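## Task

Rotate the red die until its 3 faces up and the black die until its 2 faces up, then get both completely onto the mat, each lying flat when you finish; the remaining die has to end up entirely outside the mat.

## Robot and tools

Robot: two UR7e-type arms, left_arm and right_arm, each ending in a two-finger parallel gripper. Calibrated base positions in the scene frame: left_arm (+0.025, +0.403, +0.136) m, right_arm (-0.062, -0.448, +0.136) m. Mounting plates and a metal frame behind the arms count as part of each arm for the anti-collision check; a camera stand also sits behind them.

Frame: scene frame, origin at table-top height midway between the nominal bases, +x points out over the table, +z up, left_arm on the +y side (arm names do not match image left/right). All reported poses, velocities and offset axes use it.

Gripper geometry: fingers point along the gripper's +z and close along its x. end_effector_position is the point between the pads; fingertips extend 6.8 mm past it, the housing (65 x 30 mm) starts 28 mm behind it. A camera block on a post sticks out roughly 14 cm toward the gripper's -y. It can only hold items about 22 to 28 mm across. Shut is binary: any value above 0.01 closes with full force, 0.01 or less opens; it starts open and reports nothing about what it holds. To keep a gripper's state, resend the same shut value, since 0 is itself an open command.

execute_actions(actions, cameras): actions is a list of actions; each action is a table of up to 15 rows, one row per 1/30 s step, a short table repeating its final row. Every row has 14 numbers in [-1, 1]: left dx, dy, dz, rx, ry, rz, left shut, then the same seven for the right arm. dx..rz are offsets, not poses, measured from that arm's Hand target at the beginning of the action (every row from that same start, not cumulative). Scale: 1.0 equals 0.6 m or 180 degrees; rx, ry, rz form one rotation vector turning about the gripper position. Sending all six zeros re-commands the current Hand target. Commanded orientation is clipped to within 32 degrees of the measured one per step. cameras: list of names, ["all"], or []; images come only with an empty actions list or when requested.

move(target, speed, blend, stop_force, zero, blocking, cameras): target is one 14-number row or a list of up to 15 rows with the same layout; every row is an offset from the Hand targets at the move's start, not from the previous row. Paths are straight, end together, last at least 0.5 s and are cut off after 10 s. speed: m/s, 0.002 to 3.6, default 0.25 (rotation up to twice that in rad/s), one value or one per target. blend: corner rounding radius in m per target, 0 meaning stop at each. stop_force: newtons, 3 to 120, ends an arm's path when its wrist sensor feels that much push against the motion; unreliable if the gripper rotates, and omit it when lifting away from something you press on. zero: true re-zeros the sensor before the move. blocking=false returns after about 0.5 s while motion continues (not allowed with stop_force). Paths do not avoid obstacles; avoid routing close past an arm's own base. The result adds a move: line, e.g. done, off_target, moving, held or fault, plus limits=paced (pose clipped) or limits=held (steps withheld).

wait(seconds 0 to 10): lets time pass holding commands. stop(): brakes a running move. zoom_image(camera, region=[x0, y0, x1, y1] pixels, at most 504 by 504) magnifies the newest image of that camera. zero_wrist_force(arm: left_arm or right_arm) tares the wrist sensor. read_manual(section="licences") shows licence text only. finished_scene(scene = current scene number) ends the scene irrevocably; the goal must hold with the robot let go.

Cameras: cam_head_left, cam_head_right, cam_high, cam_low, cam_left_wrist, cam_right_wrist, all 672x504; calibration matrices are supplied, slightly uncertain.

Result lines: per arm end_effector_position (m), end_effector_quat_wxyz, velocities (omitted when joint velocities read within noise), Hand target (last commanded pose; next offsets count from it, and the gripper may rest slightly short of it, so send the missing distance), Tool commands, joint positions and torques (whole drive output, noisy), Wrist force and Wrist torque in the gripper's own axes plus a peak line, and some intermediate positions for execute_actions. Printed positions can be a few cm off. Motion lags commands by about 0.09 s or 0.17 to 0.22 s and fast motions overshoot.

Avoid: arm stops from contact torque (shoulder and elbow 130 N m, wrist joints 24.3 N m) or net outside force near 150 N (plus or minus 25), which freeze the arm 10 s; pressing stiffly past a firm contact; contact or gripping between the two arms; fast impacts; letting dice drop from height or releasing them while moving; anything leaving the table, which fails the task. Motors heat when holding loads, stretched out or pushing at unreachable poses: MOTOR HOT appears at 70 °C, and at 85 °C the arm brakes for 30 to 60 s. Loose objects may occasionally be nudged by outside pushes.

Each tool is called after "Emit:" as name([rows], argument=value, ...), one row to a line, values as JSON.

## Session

Emit:
execute_actions(actions=[])

Scene clock: 0.00 s.
left_arm: end_effector_position=(+0.7724, +0.2626, +0.1362) end_effector_quat_wxyz=(-0.185, +0.699, +0.637, +0.269) | right_arm: end_effector_position=(+0.3784, -0.1785, +0.2307) end_effector_quat_wxyz=(+0.532, -0.083, +0.676, -0.503)
Joint positions: left_arm=[-0.508 -0.629 1.281 4.28 -0.937 -0.497] | right_arm=[4.377 -2.229 -1.873 -2.44 0.287 0.939]
Joint velocities: within noise
Joint torques (N m): no reading
Wrist force (N): no reading
Wrist torque (N m): no reading
Wrist force, peak (N): no reading
Hand target: left_arm +0.7724, +0.2626, +0.1362; -0.185, +0.699, +0.637, +0.269 | right_arm +0.3784, -0.1785, +0.2307; +0.532, -0.083, +0.676, -0.503
Tool commands: left_gripper/shut=+0.0 right_gripper/shut=+0.0
camera_calibration:
cam_left_wrist: T_world_to_cam=[[0.0331715, 0.793653, 0.607465, -0.315281], [0.545994, -0.523479, 0.65411, -0.349644], [0.837132, 0.309975, -0.450695, -0.570862], [0, 0, 0, 1]] pos_world=[0.679248, 0.244145, 0.162943]
cam_right_wrist: T_world_to_cam=[[-0.434635, -0.650088, -0.62328, 0.191163], [-0.350512, 0.759605, -0.547852, 0.411774], [0.829598, -0.0196485, -0.558015, -0.0908505], [0, 0, 0, 1]] pos_world=[0.302787, -0.190298, 0.294043]

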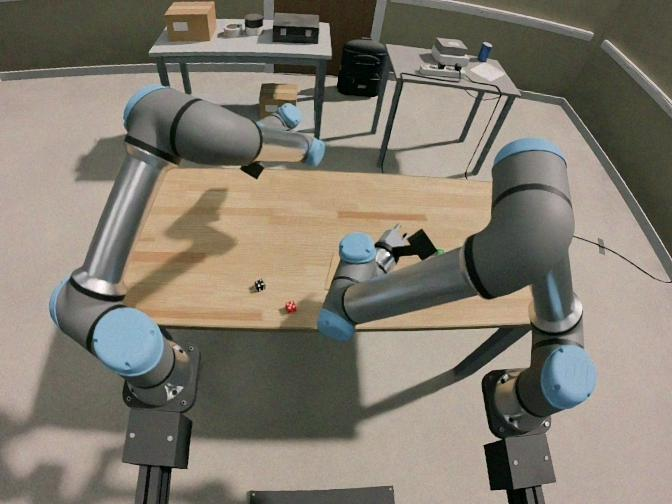

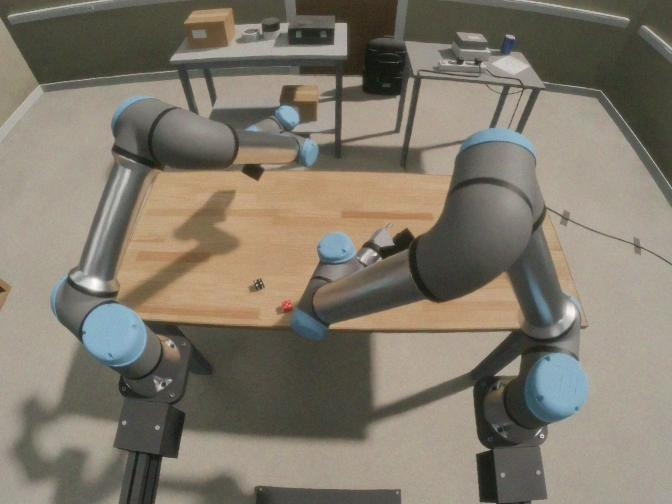

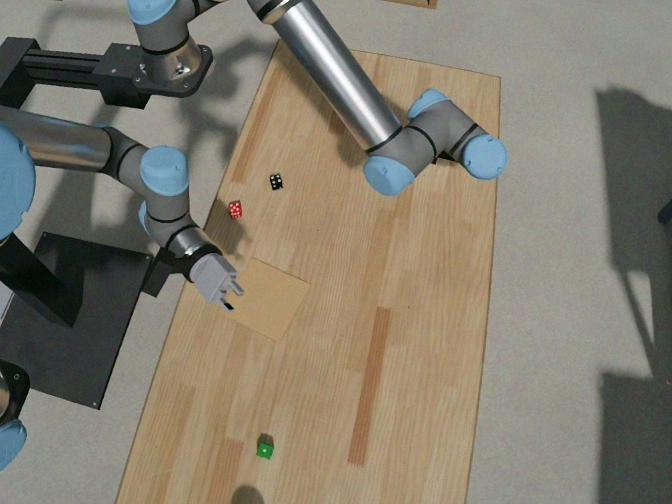

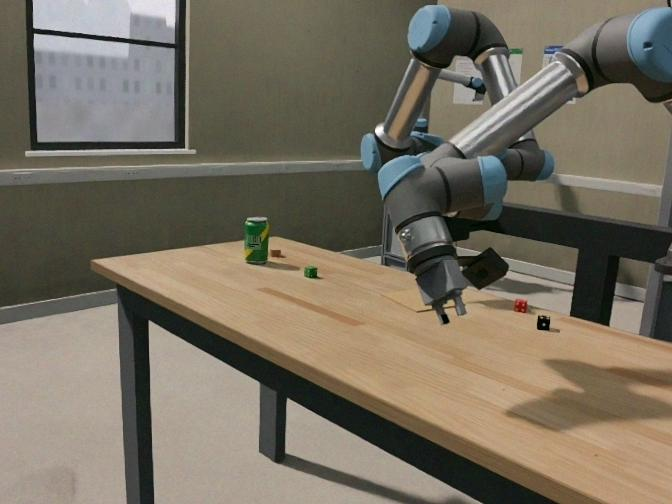

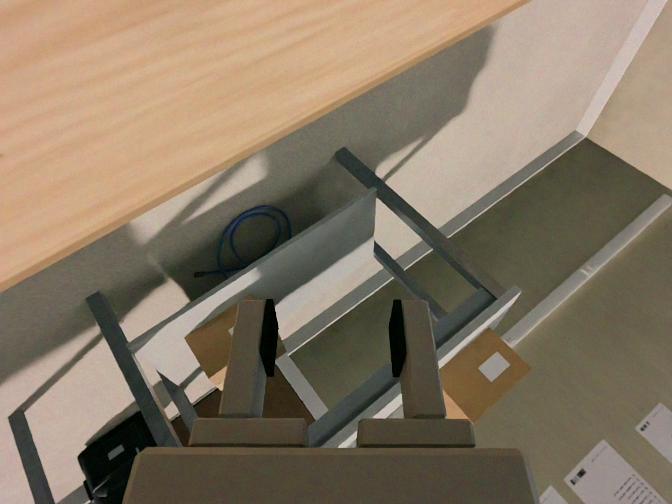

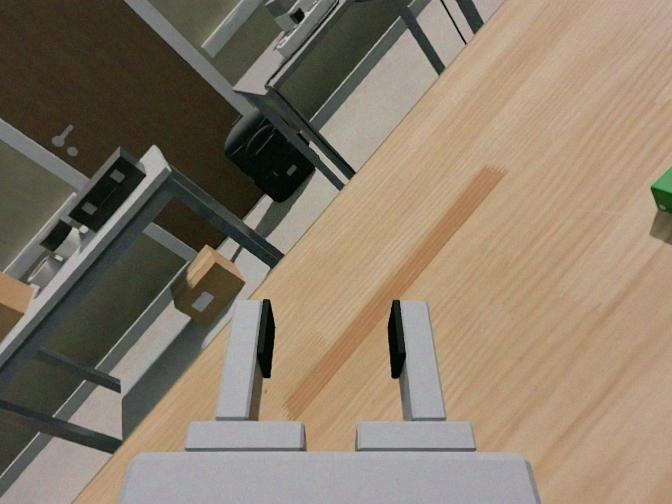

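Emit:
zoom_image(camera="cam_high", region=[190, 150, 350, 350])

Emit:
zoom_image(camera="cam_low", region=[490, 280, 580, 350])

Emit:
zoom_image(camera="cam_head_left", region=[240, 265, 310, 325])

Emit:
zoom_image(camera="cam_head_right", region=[240, 265, 310, 325])

Scaled by 2.520 from the camera's 672x504 image, which has a finer 960x720 frame.

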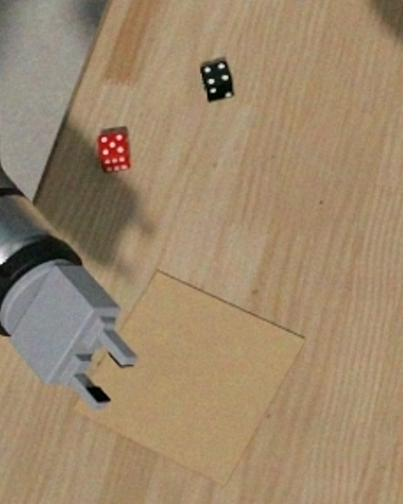

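Scaled by 5.600 from the camera's 672x504 image, which has a finer 960x720 frame.

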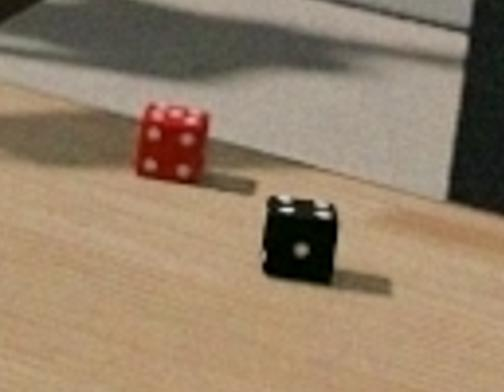

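Scaled by 7.200 from the camera's 672x504 image, which has a finer 960x720 frame.

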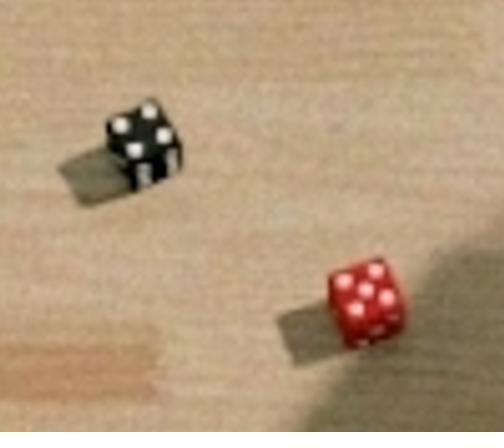

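Scaled by 7.200 from the camera's 672x504 image, which has a finer 960x720 frame.

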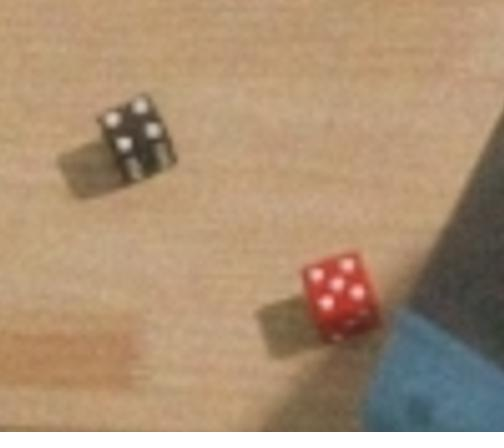

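Emit:
move(target=[-0.849, -0.261, 0.0063, -0.2131, 0.0054, 0.1248, 0, 0.0817, -0.7242, 0.1667, 0, 0, -0.2778, 0], speed=0.35, cameras=["cam_left_wrist", "cam_low", "cam_high"])

Emit:
zoom_image(camera="cam_left_wrist", region=[220, 60, 470, 310])

Scene clock: 147.70 s.
left_arm: end_effector_position=(+0.2630, +0.1060, +0.1400) end_effector_quat_wxyz=(+0.000, +0.588, +0.809, +0.000) end_effector_velocity=(-0.001, +0.000, +0.000) end_effector_angular_velocity=(-0.002, -0.001, +0.003) | right_arm: end_effector_position=(+0.4274, -0.6130, +0.3307) end_effector_quat_wxyz=(+0.270, +0.210, +0.648, -0.681)
Joint positions: left_arm=[-1.243 -1.269 2.501 3.48 -1.57 -1.568] | right_arm=[3.504 -2.045 -1.832 -2.666 0.286 0.94]
Joint velocities: left_arm=[-0.002 0.001 0.003 -0.005 0 -0.005] | right_arm=[within noise]
Joint torques (N m): left_arm=[-7.11 -11.19 -2.8 -4.79 -1.39 -1.91] | right_arm=[-9.41 36.62 16.73 -0.98 3.08 -2.33]
Wrist force (N): left_arm=[1.2 0.0 -0.2] | right_arm=[0.1 -0.2 0.2]
Wrist torque (N m): left_arm=[-0.02 -0.06 0.08] | right_arm=[-0.03 -0.01 0.02]
Wrist force, peak (N): left_arm=[1.9 -3.0 -0.3] | right_arm=[-0.3 -0.1 2.1]
Hand target: left_arm +0.2630, +0.1060, +0.1400; +0.000, +0.587, +0.809, +0.000 | right_arm +0.4274, -0.6130, +0.3307; +0.270, +0.210, +0.648, -0.681
Off the commanded pose: left_arm 0.000 m, 0 deg | right_arm 0.000 m, 0 deg.
move: done
camera_calibration:
cam_left_wrist: T_world_to_cam=[[-0.320884, 0.947111, -0.00381705, -0.0139131], [0.622533, 0.21395, 0.75278, -0.268153], [0.713782, 0.239179, -0.658261, -0.0251807], [0, 0, 0, 1]] pos_world=[0.180443, 0.0765713, 0.185231]
Images, in order (width x height): cam_high 672x504, cam_low 672x504, cam_left_wrist 672x504.

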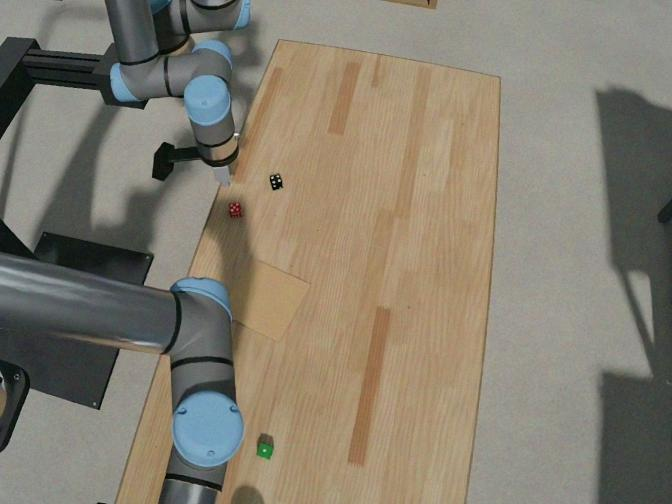

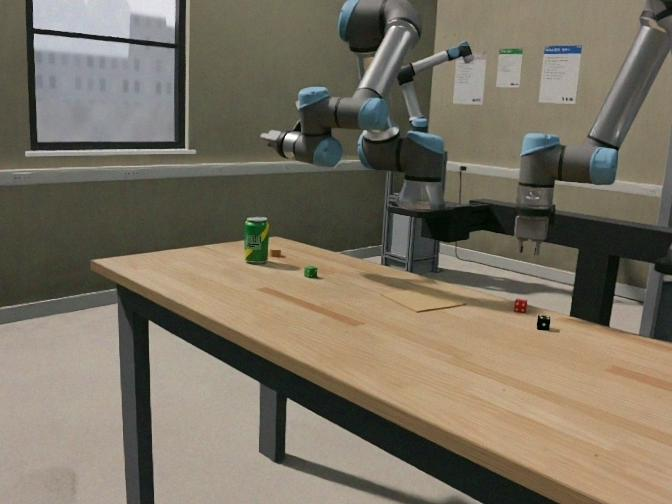

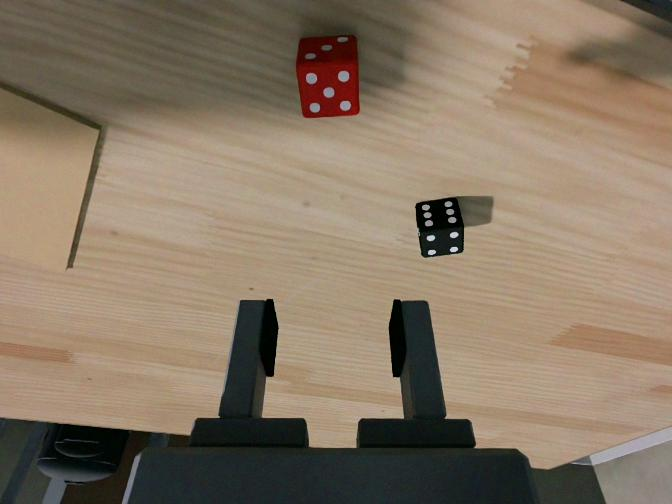

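Scaled by 2.016 from the camera's 672x504 image, which has a finer 960x720 frame.

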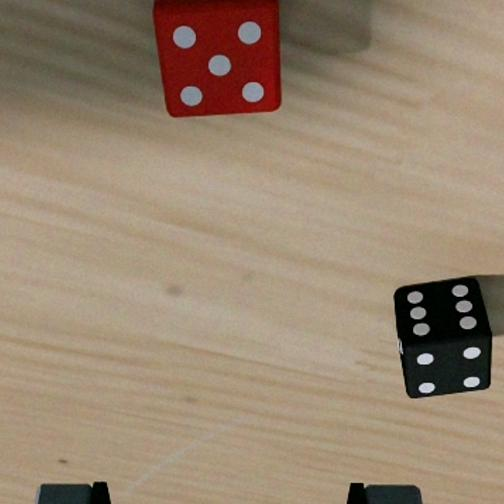

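Emit:
zoom_image(camera="cam_left_wrist", region=[270, 20, 390, 140])

Emit:
zoom_image(camera="cam_left_wrist", region=[390, 180, 490, 280])

Scaled by 4.200 from the camera's 672x504 image, which has a finer 960x720 frame.

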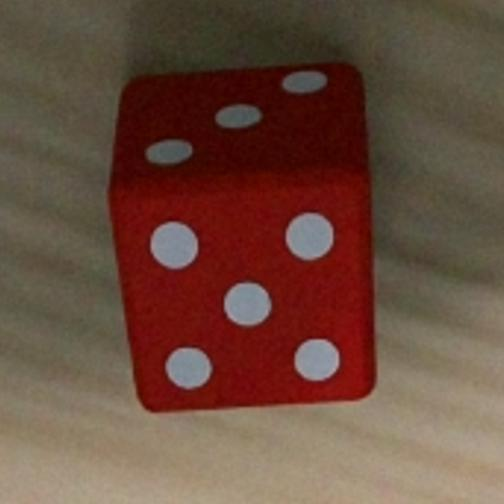

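Scaled by 5.040 from the camera's 672x504 image, which has a finer 960x720 frame.

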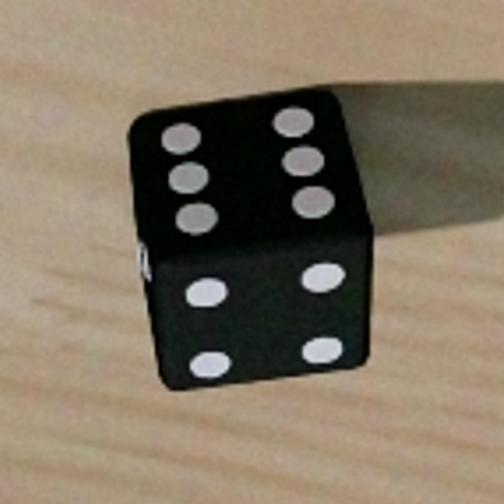

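Emit:
move(target=[-0.003, -0.0043, -0.1167, 0.0382, -0.1044, 0.0231, 0, 0, 0, 0, 0, 0, 0, 0], speed=0.2, cameras=["cam_left_wrist"])

Emit:
zoom_image(camera="cam_left_wrist", region=[260, 60, 460, 260])

Scene clock: 196.10 s.
left_arm: end_effector_position=(+0.2612, +0.1034, +0.0700) end_effector_quat_wxyz=(+0.097, +0.549, +0.818, +0.144) | right_arm: end_effector_position=(+0.4274, -0.6130, +0.3307) end_effector_quat_wxyz=(+0.270, +0.210, +0.648, -0.681)
Joint positions: left_arm=[-1.437 -0.991 2.532 3.266 -1.234 -1.851] | right_arm=[3.504 -2.045 -1.832 -2.666 0.286 0.94]
Joint torques (N m): left_arm=[-6.4 -20.7 1.56 -0.79 1.51 -0.65] | right_arm=[-6.97 38.22 20.54 -2.65 2.38 -1.91]
Wrist force (N): left_arm=[1.2 -0.7 -0.4] | right_arm=[-0.1 0.0 0.2]
Wrist torque (N m): left_arm=[-0.09 -0.07 -0.04] | right_arm=[-0.02 0.01 0.02]
Wrist force, peak (N): left_arm=[1.2 -1.1 0.3] | right_arm=[0.4 -0.3 -0.1]
Hand target: left_arm +0.2612, +0.1034, +0.0700; +0.097, +0.549, +0.818, +0.145 | right_arm +0.4274, -0.6130, +0.3307; +0.270, +0.210, +0.648, -0.681
Off the commanded pose: left_arm 0.000 m, 0 deg | right_arm 0.000 m, 0 deg.
move: done
camera_calibration:
cam_left_wrist: T_world_to_cam=[[-0.387438, 0.921862, -0.00796289, 0.0079546], [0.330174, 0.146819, 0.932432, -0.142985], [0.860742, 0.35863, -0.361258, -0.140908], [0, 0, 0, 1]] pos_world=[0.171577, 0.0641937, 0.0824831]
Images, in order (width x height): cam_left_wrist 672x504.

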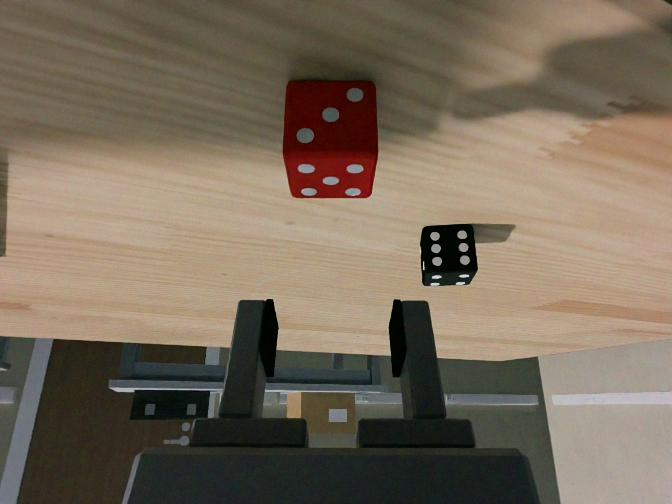

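Scaled by 2.520 from the camera's 672x504 image, which has a finer 960x720 frame.

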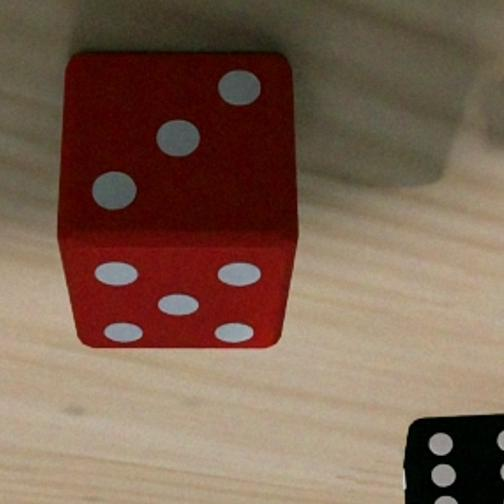

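Emit:
move([
  [0.0004, -0.001, -0.02, 0, 0, 0, 0, 0, 0, 0, 0, 0, 0, 0],
  [0.0004, -0.001, -0.0925, 0, 0, 0, 0, 0, 0, 0, 0, 0, 0, 0],
  [0.0004, -0.001, -0.0925, 0, 0, 0, 1, 0, 0, 0, 0, 0, 0, 0],
  [0.0004, -0.001, -0.0583, 0, 0, 0, 1, 0, 0, 0, 0, 0, 0, 0],
  [0.0647, -0.1223, 0.1833, -0.0509, 0.2172, -0.0959, 1, 0, 0, 0, 0, 0, 0, 0],
  [0.1463, -0.2913, 0.05, -0.0355, 0.4774, -0.1610, 1, 0, 0, 0, 0, 0, 0, 0],
], speed=[0.06, 0.07, 0.05, 0.06, 0.35, 0.35], blend=[0.004, 0, 0, 0.01, 0.05, 0], cameras=["cam_left_wrist", "cam_low", "cam_high"])

Emit:
zoom_image(camera="cam_low", region=[370, 200, 530, 330])

Scene clock: 232.90 s.
left_arm: end_effector_position=(+0.3359, -0.0442, +0.1213) end_effector_quat_wxyz=(-0.344, +0.676, +0.587, -0.282) | right_arm: end_effector_position=(+0.4274, -0.6130, +0.3307) end_effector_quat_wxyz=(+0.270, +0.210, +0.648, -0.681)
Joint positions: left_arm=[-0.989 -0.764 1.586 4.617 -2.199 -0.612] | right_arm=[3.504 -2.045 -1.832 -2.666 0.286 0.94]
Joint torques (N m): left_arm=[-6.73 -50.71 -24.19 -1.07 0.68 0.77] | right_arm=[-7.07 38.9 19.1 -2.77 1.78 -1.9]
Wrist force (N): left_arm=[1.0 2.0 -0.7] | right_arm=[-0.2 -0.1 0.2]
Wrist torque (N m): left_arm=[0.17 -0.01 0.15] | right_arm=[-0.02 0.01 0.02]
Wrist force, peak (N): left_arm=[-1.4 8.4 1.2] | right_arm=[0.4 -0.3 0.3]
Hand target: left_arm +0.3359, -0.0443, +0.1212; -0.344, +0.676, +0.587, -0.282 (not the last commanded pose) | right_arm +0.4274, -0.6130, +0.3307; +0.270, +0.210, +0.648, -0.681
Off the commanded pose: left_arm 0.037 m, 13 deg | right_arm 0.000 m, 0 deg.
move: held (left_arm; a check stopped the path); path passed 5 of 6 targets; limits=held
pose unreachable (left arm): on one or more control steps of this call, first in action 0 (counted from 0), this arm could not follow its commanded pose, so it was not sent that pose on those steps. It may still have moved: this result reports where it is.
cause: moving toward the commanded pose would bring two parts of the arm too close to each other (its gripper and another part of the arm, with joints 4 (wrist 1) to 6 (wrist 3) between them, 2 mm apart when it was first held).
camera_calibration:
cam_left_wrist: T_world_to_cam=[[0.140833, 0.98959, 0.0296285, -0.00562097], [0.987917, -0.138513, -0.0695346, -0.305815], [-0.0647068, 0.0390633, -0.997139, 0.240024], [0, 0, 0, 1]] pos_world=[0.318442, -0.046173, 0.21824]
Images, in order (width x height): cam_high 672x504, cam_low 672x504, cam_left_wrist 672x504.

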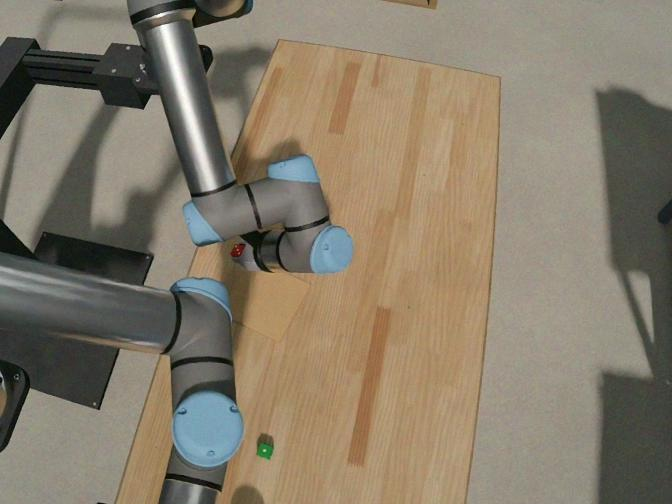

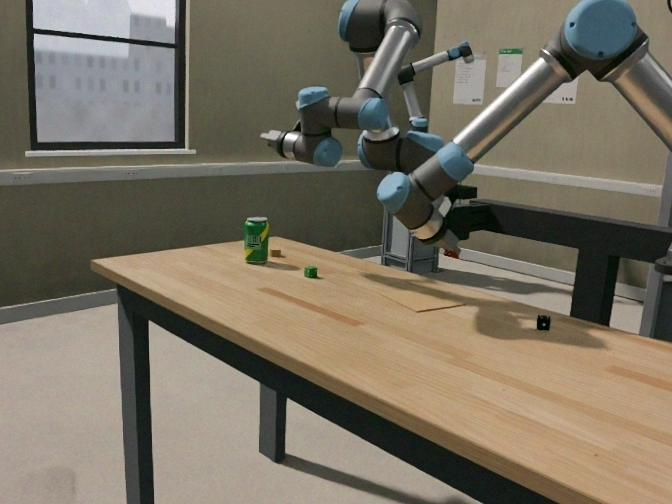

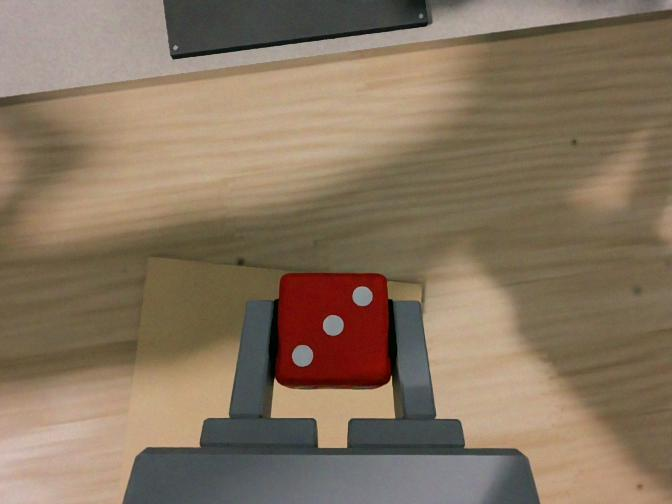

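Scaled by 3.150 from the camera's 672x504 image, which has a finer 960x720 frame.

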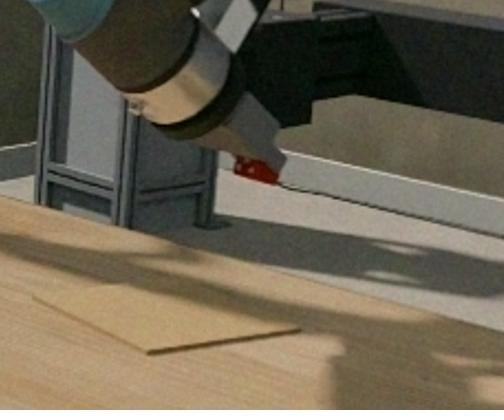

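Emit:
move([
  [0.0402,-0.0095,0.1313,-0.1217,-0.1788,-0.2553,1,0,0,0,0,0,0,0],
  [0.0847,-0.0085,-0.0353,0.0580,0.0494,-0.5187,1,0,0,0,0,0,0,0],
], speed=0.35, blend=0.04, cameras=["cam_left_wrist"])

Scene clock: 318.83 s.
left_arm: end_effector_position=(+0.3866, -0.0494, +0.1000) end_effector_quat_wxyz=(-0.534, +0.838, -0.093, +0.059) | right_arm: end_effector_position=(+0.4274, -0.6130, +0.3307) end_effector_quat_wxyz=(+0.270, +0.210, +0.648, -0.681)
Joint positions: left_arm=[-1.274 -0.59 1.33 5.052 -1.115 0.231] | right_arm=[3.504 -2.045 -1.832 -2.666 0.286 0.94]
Joint torques (N m): left_arm=[4.04 -58.2 -12.27 0.55 1.29 -0.81] | right_arm=[-7.7 38.46 20.01 -2.72 1.02 -1.68]
Wrist force (N): left_arm=[1.0 2.0 -0.4] | right_arm=[-0.1 -0.3 -0.2]
Wrist torque (N m): left_arm=[0.18 -0.01 0.15] | right_arm=[-0.03 0.00 0.01]
Wrist force, peak (N): left_arm=[0.9 2.8 -0.5] | right_arm=[-0.4 -0.2 0.3]
Hand target: left_arm +0.3867, -0.0494, +0.1000; -0.534, +0.838, -0.093, +0.059 | right_arm +0.4274, -0.6130, +0.3307; +0.270, +0.210, +0.648, -0.681
Off the commanded pose: left_arm 0.000 m, 0 deg | right_arm 0.000 m, 0 deg.
move: done
camera_calibration:
cam_left_wrist: T_world_to_cam=[[0.977768, -0.209492, 0.00907447, -0.387763], [-0.19875, -0.939688, -0.27836, 0.0818534], [0.0668414, 0.270368, -0.960434, 0.179284], [0, 0, 0, 1]] pos_world=[0.383427, -0.0527893, 0.198494]
Images, in order (width x height): cam_left_wrist 672x504.

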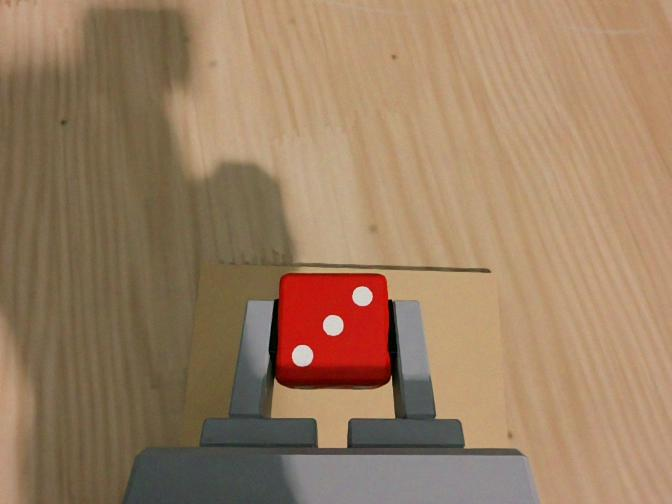

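Emit:
move([
  [0,0,-0.1167,0,0,0,1,0,0,0,0,0,0,0],
  [0,0,-0.1533,0,0,0,1,0,0,0,0,0,0,0],
], speed=[0.1,0.012], stop_force=5, cameras=["cam_left_wrist"])

Scene clock: 332.00 s.
left_arm: end_effector_position=(+0.3867, -0.0494, +0.0229) end_effector_quat_wxyz=(-0.534, +0.838, -0.093, +0.059) | right_arm: end_effector_position=(+0.4274, -0.6130, +0.3307) end_effector_quat_wxyz=(+0.270, +0.210, +0.648, -0.681)
Joint positions: left_arm=[-1.274 -0.456 1.298 4.951 -1.115 0.231] | right_arm=[3.504 -2.045 -1.832 -2.666 0.286 0.94]
Joint torques (N m): left_arm=[-1.01 -66.78 -7.23 1.32 -0.14 -0.77] | right_arm=[-6.56 37.33 19.31 -2.83 0.54 -1.61]
Wrist force (N): left_arm=[0.0 -4.0 -3.0] | right_arm=[-0.1 0.2 0.3]
Wrist torque (N m): left_arm=[0.09 -0.04 0.14] | right_arm=[0.01 0.01 0.01]
Wrist force, peak (N): left_arm=[-1.9 -17.2 -12.5] | right_arm=[-0.2 -0.5 0.0]
Hand target: left_arm +0.3867, -0.0494, +0.0229; -0.534, +0.838, -0.093, +0.059 (not the last commanded pose) | right_arm +0.4274, -0.6130, +0.3307; +0.270, +0.210, +0.648, -0.681
Off the commanded pose: left_arm 0.015 m, 0 deg | right_arm 0.000 m, 0 deg.
move: contact (left_arm); path passed 1 of 2 targets
camera_calibration:
cam_left_wrist: T_world_to_cam=[[0.977752, -0.209571, 0.00898866, -0.387051], [-0.198829, -0.939584, -0.278657, 0.0604648], [0.0668441, 0.27067, -0.960349, 0.10524], [0, 0, 0, 1]] pos_world=[0.383427, -0.0527883, 0.121395]
Images, in order (width x height): cam_left_wrist 672x504.

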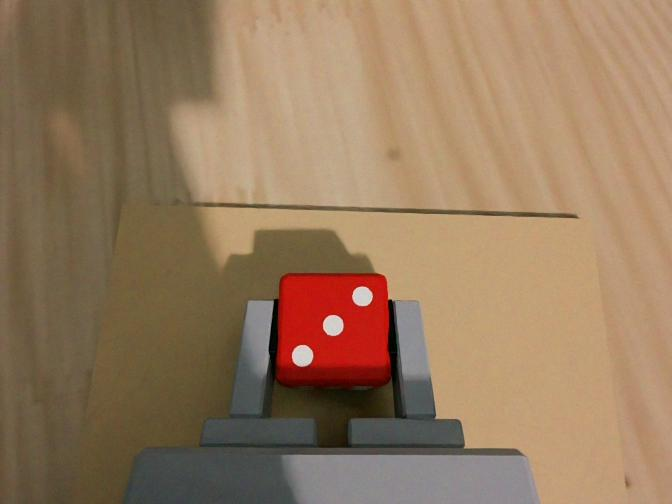

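Emit:
move([
  [0,0,0,0,0,0,0,0,0,0,0,0,0,0],
  [-0.0181,-0.0811,0.0387,0,0,0,0,0,0,0,0,0,0,0],
  [-0.0278,-0.1010,0.2118,0,0,0,0,0,0,0,0,0,0,0],
  [-0.0878,0.4063,0.1285,0,0,0.245,0,0,0,0,0,0,0,0],
], speed=[0.1,0.06,0.3,0.4], blend=[0,0.01,0.04,0], cameras=["cam_left_wrist","cam_low"])

Scene clock: 394.50 s.
left_arm: end_effector_position=(+0.3340, +0.1943, +0.1001) end_effector_quat_wxyz=(-0.517, +0.812, +0.229, -0.146) | right_arm: end_effector_position=(+0.4274, -0.6130, +0.3307) end_effector_quat_wxyz=(+0.270, +0.210, +0.648, -0.681)
Joint positions: left_arm=[-0.97 -0.836 1.891 4.792 -1.533 0.017] | right_arm=[3.504 -2.045 -1.832 -2.666 0.286 0.94]
Joint torques (N m): left_arm=[6.01 -29.18 -2.69 -1.51 -0.88 1.47] | right_arm=[-7.16 38.73 19.21 -2.6 0.01 -1.64]
Wrist force (N): left_arm=[0.9 2.3 -0.7] | right_arm=[-0.1 0.0 0.3]
Wrist torque (N m): left_arm=[0.20 0.01 0.01] | right_arm=[-0.02 0.01 0.02]
Wrist force, peak (N): left_arm=[-0.1 -4.1 -3.0] | right_arm=[0.0 -0.4 0.6]
Hand target: left_arm +0.3340, +0.1944, +0.1000; -0.517, +0.812, +0.229, -0.146 | right_arm +0.4274, -0.6130, +0.3307; +0.270, +0.210, +0.648, -0.681
Off the commanded pose: left_arm 0.000 m, 0 deg | right_arm 0.000 m, 0 deg.
move: done
camera_calibration:
cam_left_wrist: T_world_to_cam=[[0.848141, 0.529694, 0.00896369, -0.385535], [0.51086, -0.813268, -0.278598, 0.0389001], [-0.140282, 0.24087, -0.960366, 0.191908], [0, 0, 0, 1]] pos_world=[0.334037, 0.189627, 0.198595]
Images, in order (width x height): cam_low 672x504, cam_left_wrist 672x504.

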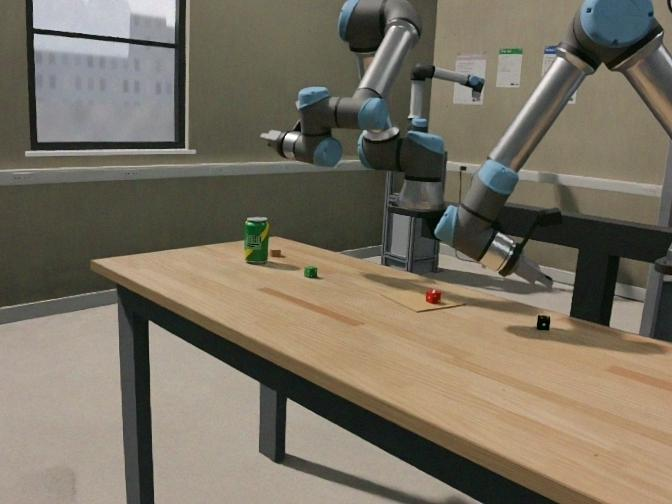

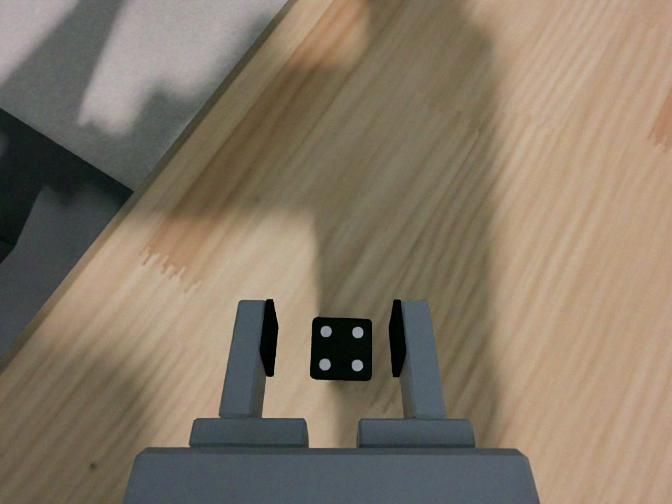

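Emit:
zoom_image(camera="cam_left_wrist", region=[216, 280, 456, 460])

Emit:
zoom_image(camera="cam_low", region=[370, 270, 490, 330])

Scaled by 2.100 from the camera's 672x504 image, which has a finer 960x720 frame.

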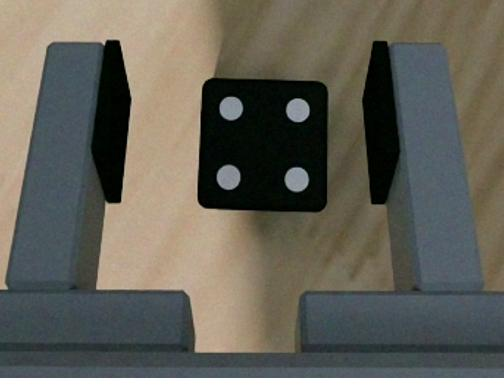

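Scaled by 4.200 from the camera's 672x504 image, which has a finer 960x720 frame.

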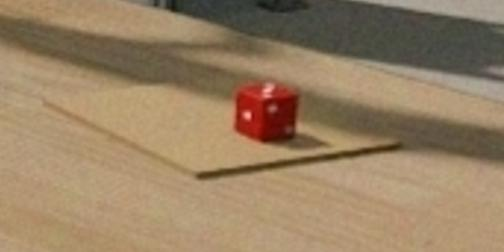

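Emit:
move([
  [0.0052,0.0013,-0.075,0,0,-0.0061,0,0,0,0,0,0,0,0],
  [0.0052,0.0013,-0.1395,0,0,-0.0061,0,0,0,0,0,0,0,0],
  [0.0052,0.0013,-0.1395,0,0,-0.0061,1,0,0,0,0,0,0,0],
  [0.0052,0.0013,-0.1062,0,0,-0.0061,1,0,0,0,0,0,0,0],
  [0.0433,-0.2240,0.1667,-0.1765,-0.1631,0.1190,1,0,0,0,0,0,0,0],
  [0.0705,-0.5115,-0.0167,-0.2808,-0.3929,0.2055,1,0,0,0,0,0,0,0],
], speed=[0.2,0.07,0.1,0.1,0.35,0.35], blend=[0.008,0,0,0.01,0.05,0], cameras=["cam_left_wrist","cam_high","cam_low"])

Scene clock: 463.33 s.
left_arm: end_effector_position=(+0.3763, -0.1125, +0.0900) end_effector_quat_wxyz=(+0.135, +0.769, +0.616, +0.109) | right_arm: end_effector_position=(+0.4274, -0.6130, +0.3307) end_effector_quat_wxyz=(+0.270, +0.210, +0.648, -0.681)
Joint positions: left_arm=[-1.274 -0.815 1.933 3.42 -1.267 -1.037] | right_arm=[3.504 -2.045 -1.832 -2.666 0.286 0.94]
Joint torques (N m): left_arm=[-5.88 -36.03 -11.95 -4.59 1.56 -1.19] | right_arm=[-6.97 38.11 19.97 -2.72 -0.9 -1.55]
Wrist force (N): left_arm=[0.8 -0.7 -0.1] | right_arm=[-0.1 -0.2 0.0]
Wrist torque (N m): left_arm=[-0.07 -0.04 -0.04] | right_arm=[-0.04 0.00 0.01]
Wrist force, peak (N): left_arm=[1.2 3.3 -0.6] | right_arm=[-0.2 -0.5 0.3]
Hand target: left_arm +0.3763, -0.1125, +0.0900; +0.136, +0.769, +0.616, +0.109 | right_arm +0.4274, -0.6130, +0.3307; +0.270, +0.210, +0.648, -0.681
Off the commanded pose: left_arm 0.000 m, 0 deg | right_arm 0.000 m, 0 deg.
move: done
camera_calibration:
cam_left_wrist: T_world_to_cam=[[0.208945, 0.977897, -0.00774229, 0.0335776], [0.355297, -0.0685347, 0.932238, -0.201658], [0.911102, -0.197537, -0.361764, -0.236819], [0, 0, 0, 1]] pos_world=[0.280399, -0.0934366, 0.102581]
Images, in order (width x height): cam_high 672x504, cam_low 672x504, cam_left_wrist 672x504.

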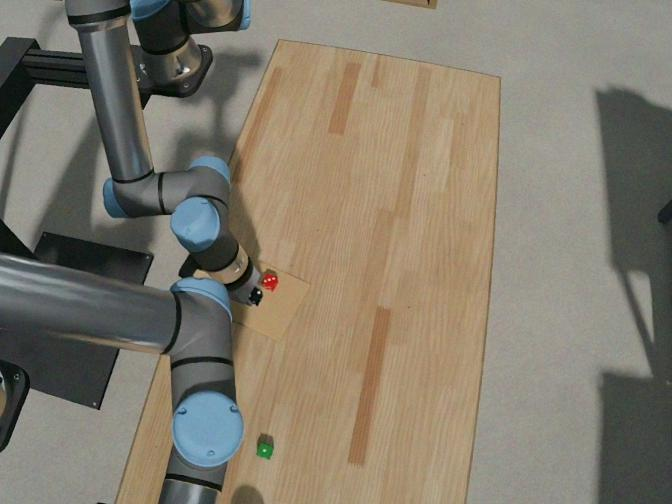

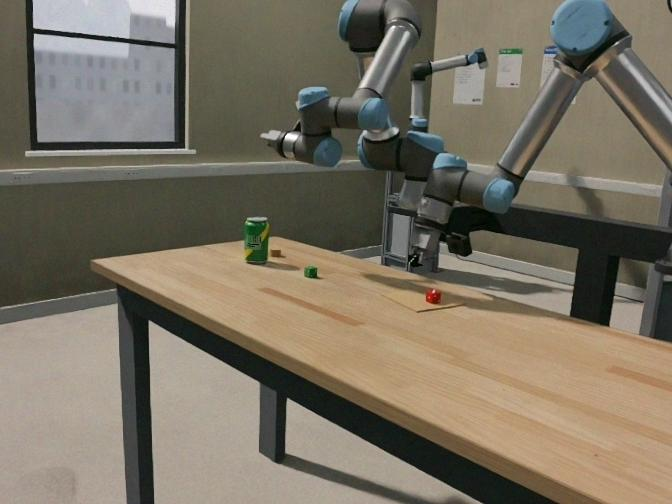

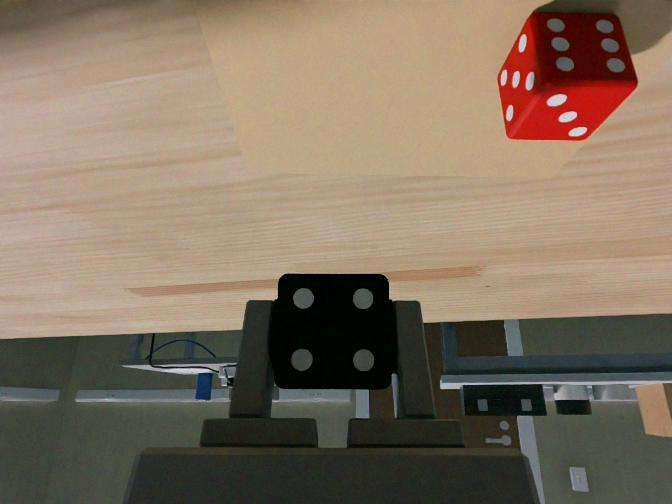

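Emit:
move([
  [0,0,-0.0967,0,0,0,1,0,0,0,0,0,0,0],
  [0,0,-0.1367,0,0,0,1,0,0,0,0,0,0,0],
], speed=[0.1,0.012], stop_force=5)

Scene clock: 485.20 s.
left_arm: end_effector_position=(+0.3763, -0.1125, +0.0199) end_effector_quat_wxyz=(+0.136, +0.769, +0.616, +0.109) | right_arm: end_effector_position=(+0.4274, -0.6130, +0.3307) end_effector_quat_wxyz=(+0.270, +0.210, +0.648, -0.681)
Joint positions: left_arm=[-1.274 -0.653 1.898 3.293 -1.267 -1.037] | right_arm=[3.504 -2.045 -1.832 -2.666 0.286 0.94]
Joint torques (N m): left_arm=[2.82 -57.2 -1.51 -0.24 -0.31 1.25] | right_arm=[-6.97 37.02 19.04 -2.67 -1.43 -1.3]
Wrist force (N): left_arm=[0.6 1.1 -1.8] | right_arm=[0.0 0.2 0.1]
Wrist torque (N m): left_arm=[-0.07 -0.07 0.03] | right_arm=[0.00 0.00 0.02]
Wrist force, peak (N): left_arm=[4.4 -0.6 -18.2] | right_arm=[-0.1 -0.5 0.3]
Hand target: left_arm +0.3763, -0.1125, +0.0199; +0.136, +0.769, +0.616, +0.109 (not the last commanded pose) | right_arm +0.4274, -0.6130, +0.3307; +0.270, +0.210, +0.648, -0.681
Off the commanded pose: left_arm 0.012 m, 0 deg | right_arm 0.000 m, 0 deg.
move: contact (left_arm); path passed 1 of 2 targets

Emit:
move([
  [0,0,0,0,0,0,0,0,0,0,0,0,0,0],
  [-0.0334,0.0075,0.0940,0,0,0,0,0,0,0,0,0,0,0],
  [-0.0272,0.0042,0.2835,0.0485,0.2169,0,0,0,0,0,0,0,0,0],
], speed=[0.1,0.06,0.3], blend=[0,0.01,0], cameras=["cam_left_wrist","cam_high","cam_low"])

Scene clock: 501.77 s.
left_arm: end_effector_position=(+0.3600, -0.1100, +0.1898) end_effector_quat_wxyz=(-0.136, +0.769, +0.616, -0.108) | right_arm: end_effector_position=(+0.4274, -0.6130, +0.3307) end_effector_quat_wxyz=(+0.270, +0.210, +0.648, -0.681)
Joint positions: left_arm=[-1.115 -0.948 1.637 4.244 -1.843 -0.875] | right_arm=[3.504 -2.045 -1.832 -2.666 0.286 0.94]
Joint torques (N m): left_arm=[-1.45 -49.39 -25.51 0.21 -1.58 0.18] | right_arm=[-6.48 37.48 18.8 -2.39 -1.71 -1.36]
Wrist force (N): left_arm=[0.8 0.7 -0.2] | right_arm=[0.0 -0.2 0.1]
Wrist torque (N m): left_arm=[0.03 -0.02 0.13] | right_arm=[-0.03 0.00 0.02]
Wrist force, peak (N): left_arm=[0.8 1.3 -2.5] | right_arm=[-0.2 -0.6 0.2]
Hand target: left_arm +0.3600, -0.1100, +0.1900; -0.135, +0.769, +0.616, -0.109 | right_arm +0.4274, -0.6130, +0.3307; +0.270, +0.210, +0.648, -0.681
Off the commanded pose: left_arm 0.000 m, 0 deg | right_arm 0.000 m, 0 deg.
move: done
camera_calibration:
cam_left_wrist: T_world_to_cam=[[0.205923, 0.978568, 0.000300002, 0.0349345], [0.857437, -0.18058, 0.481864, -0.396327], [0.471591, -0.0989695, -0.876246, 0.0814536], [0, 0, 0, 1]] pos_world=[0.294219, -0.0976933, 0.262338]
Images, in order (width x height): cam_high 672x504, cam_low 672x504, cam_left_wrist 672x504.

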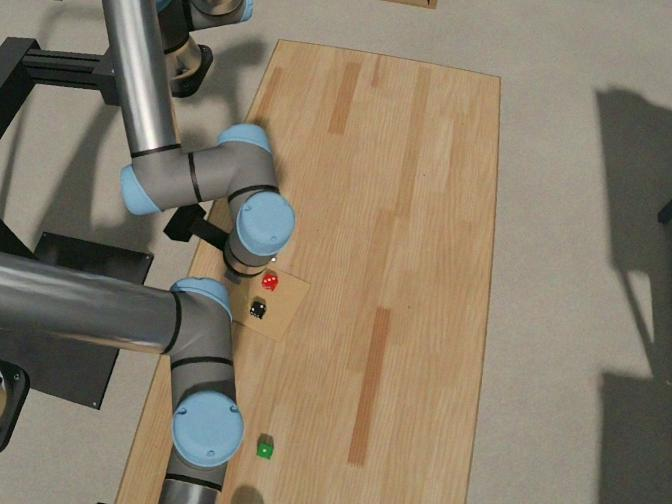

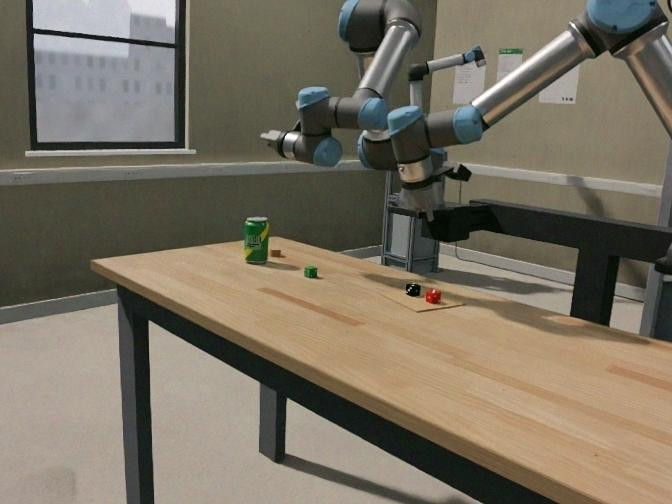

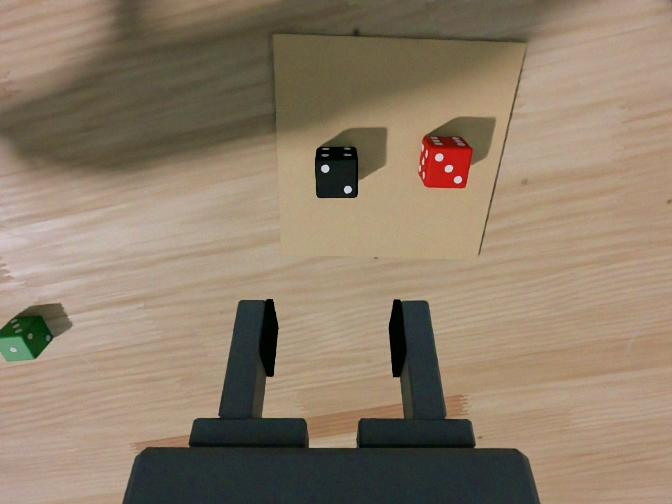

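Emit:
finished_scene(scene=2)

The scene is finished: the task was done.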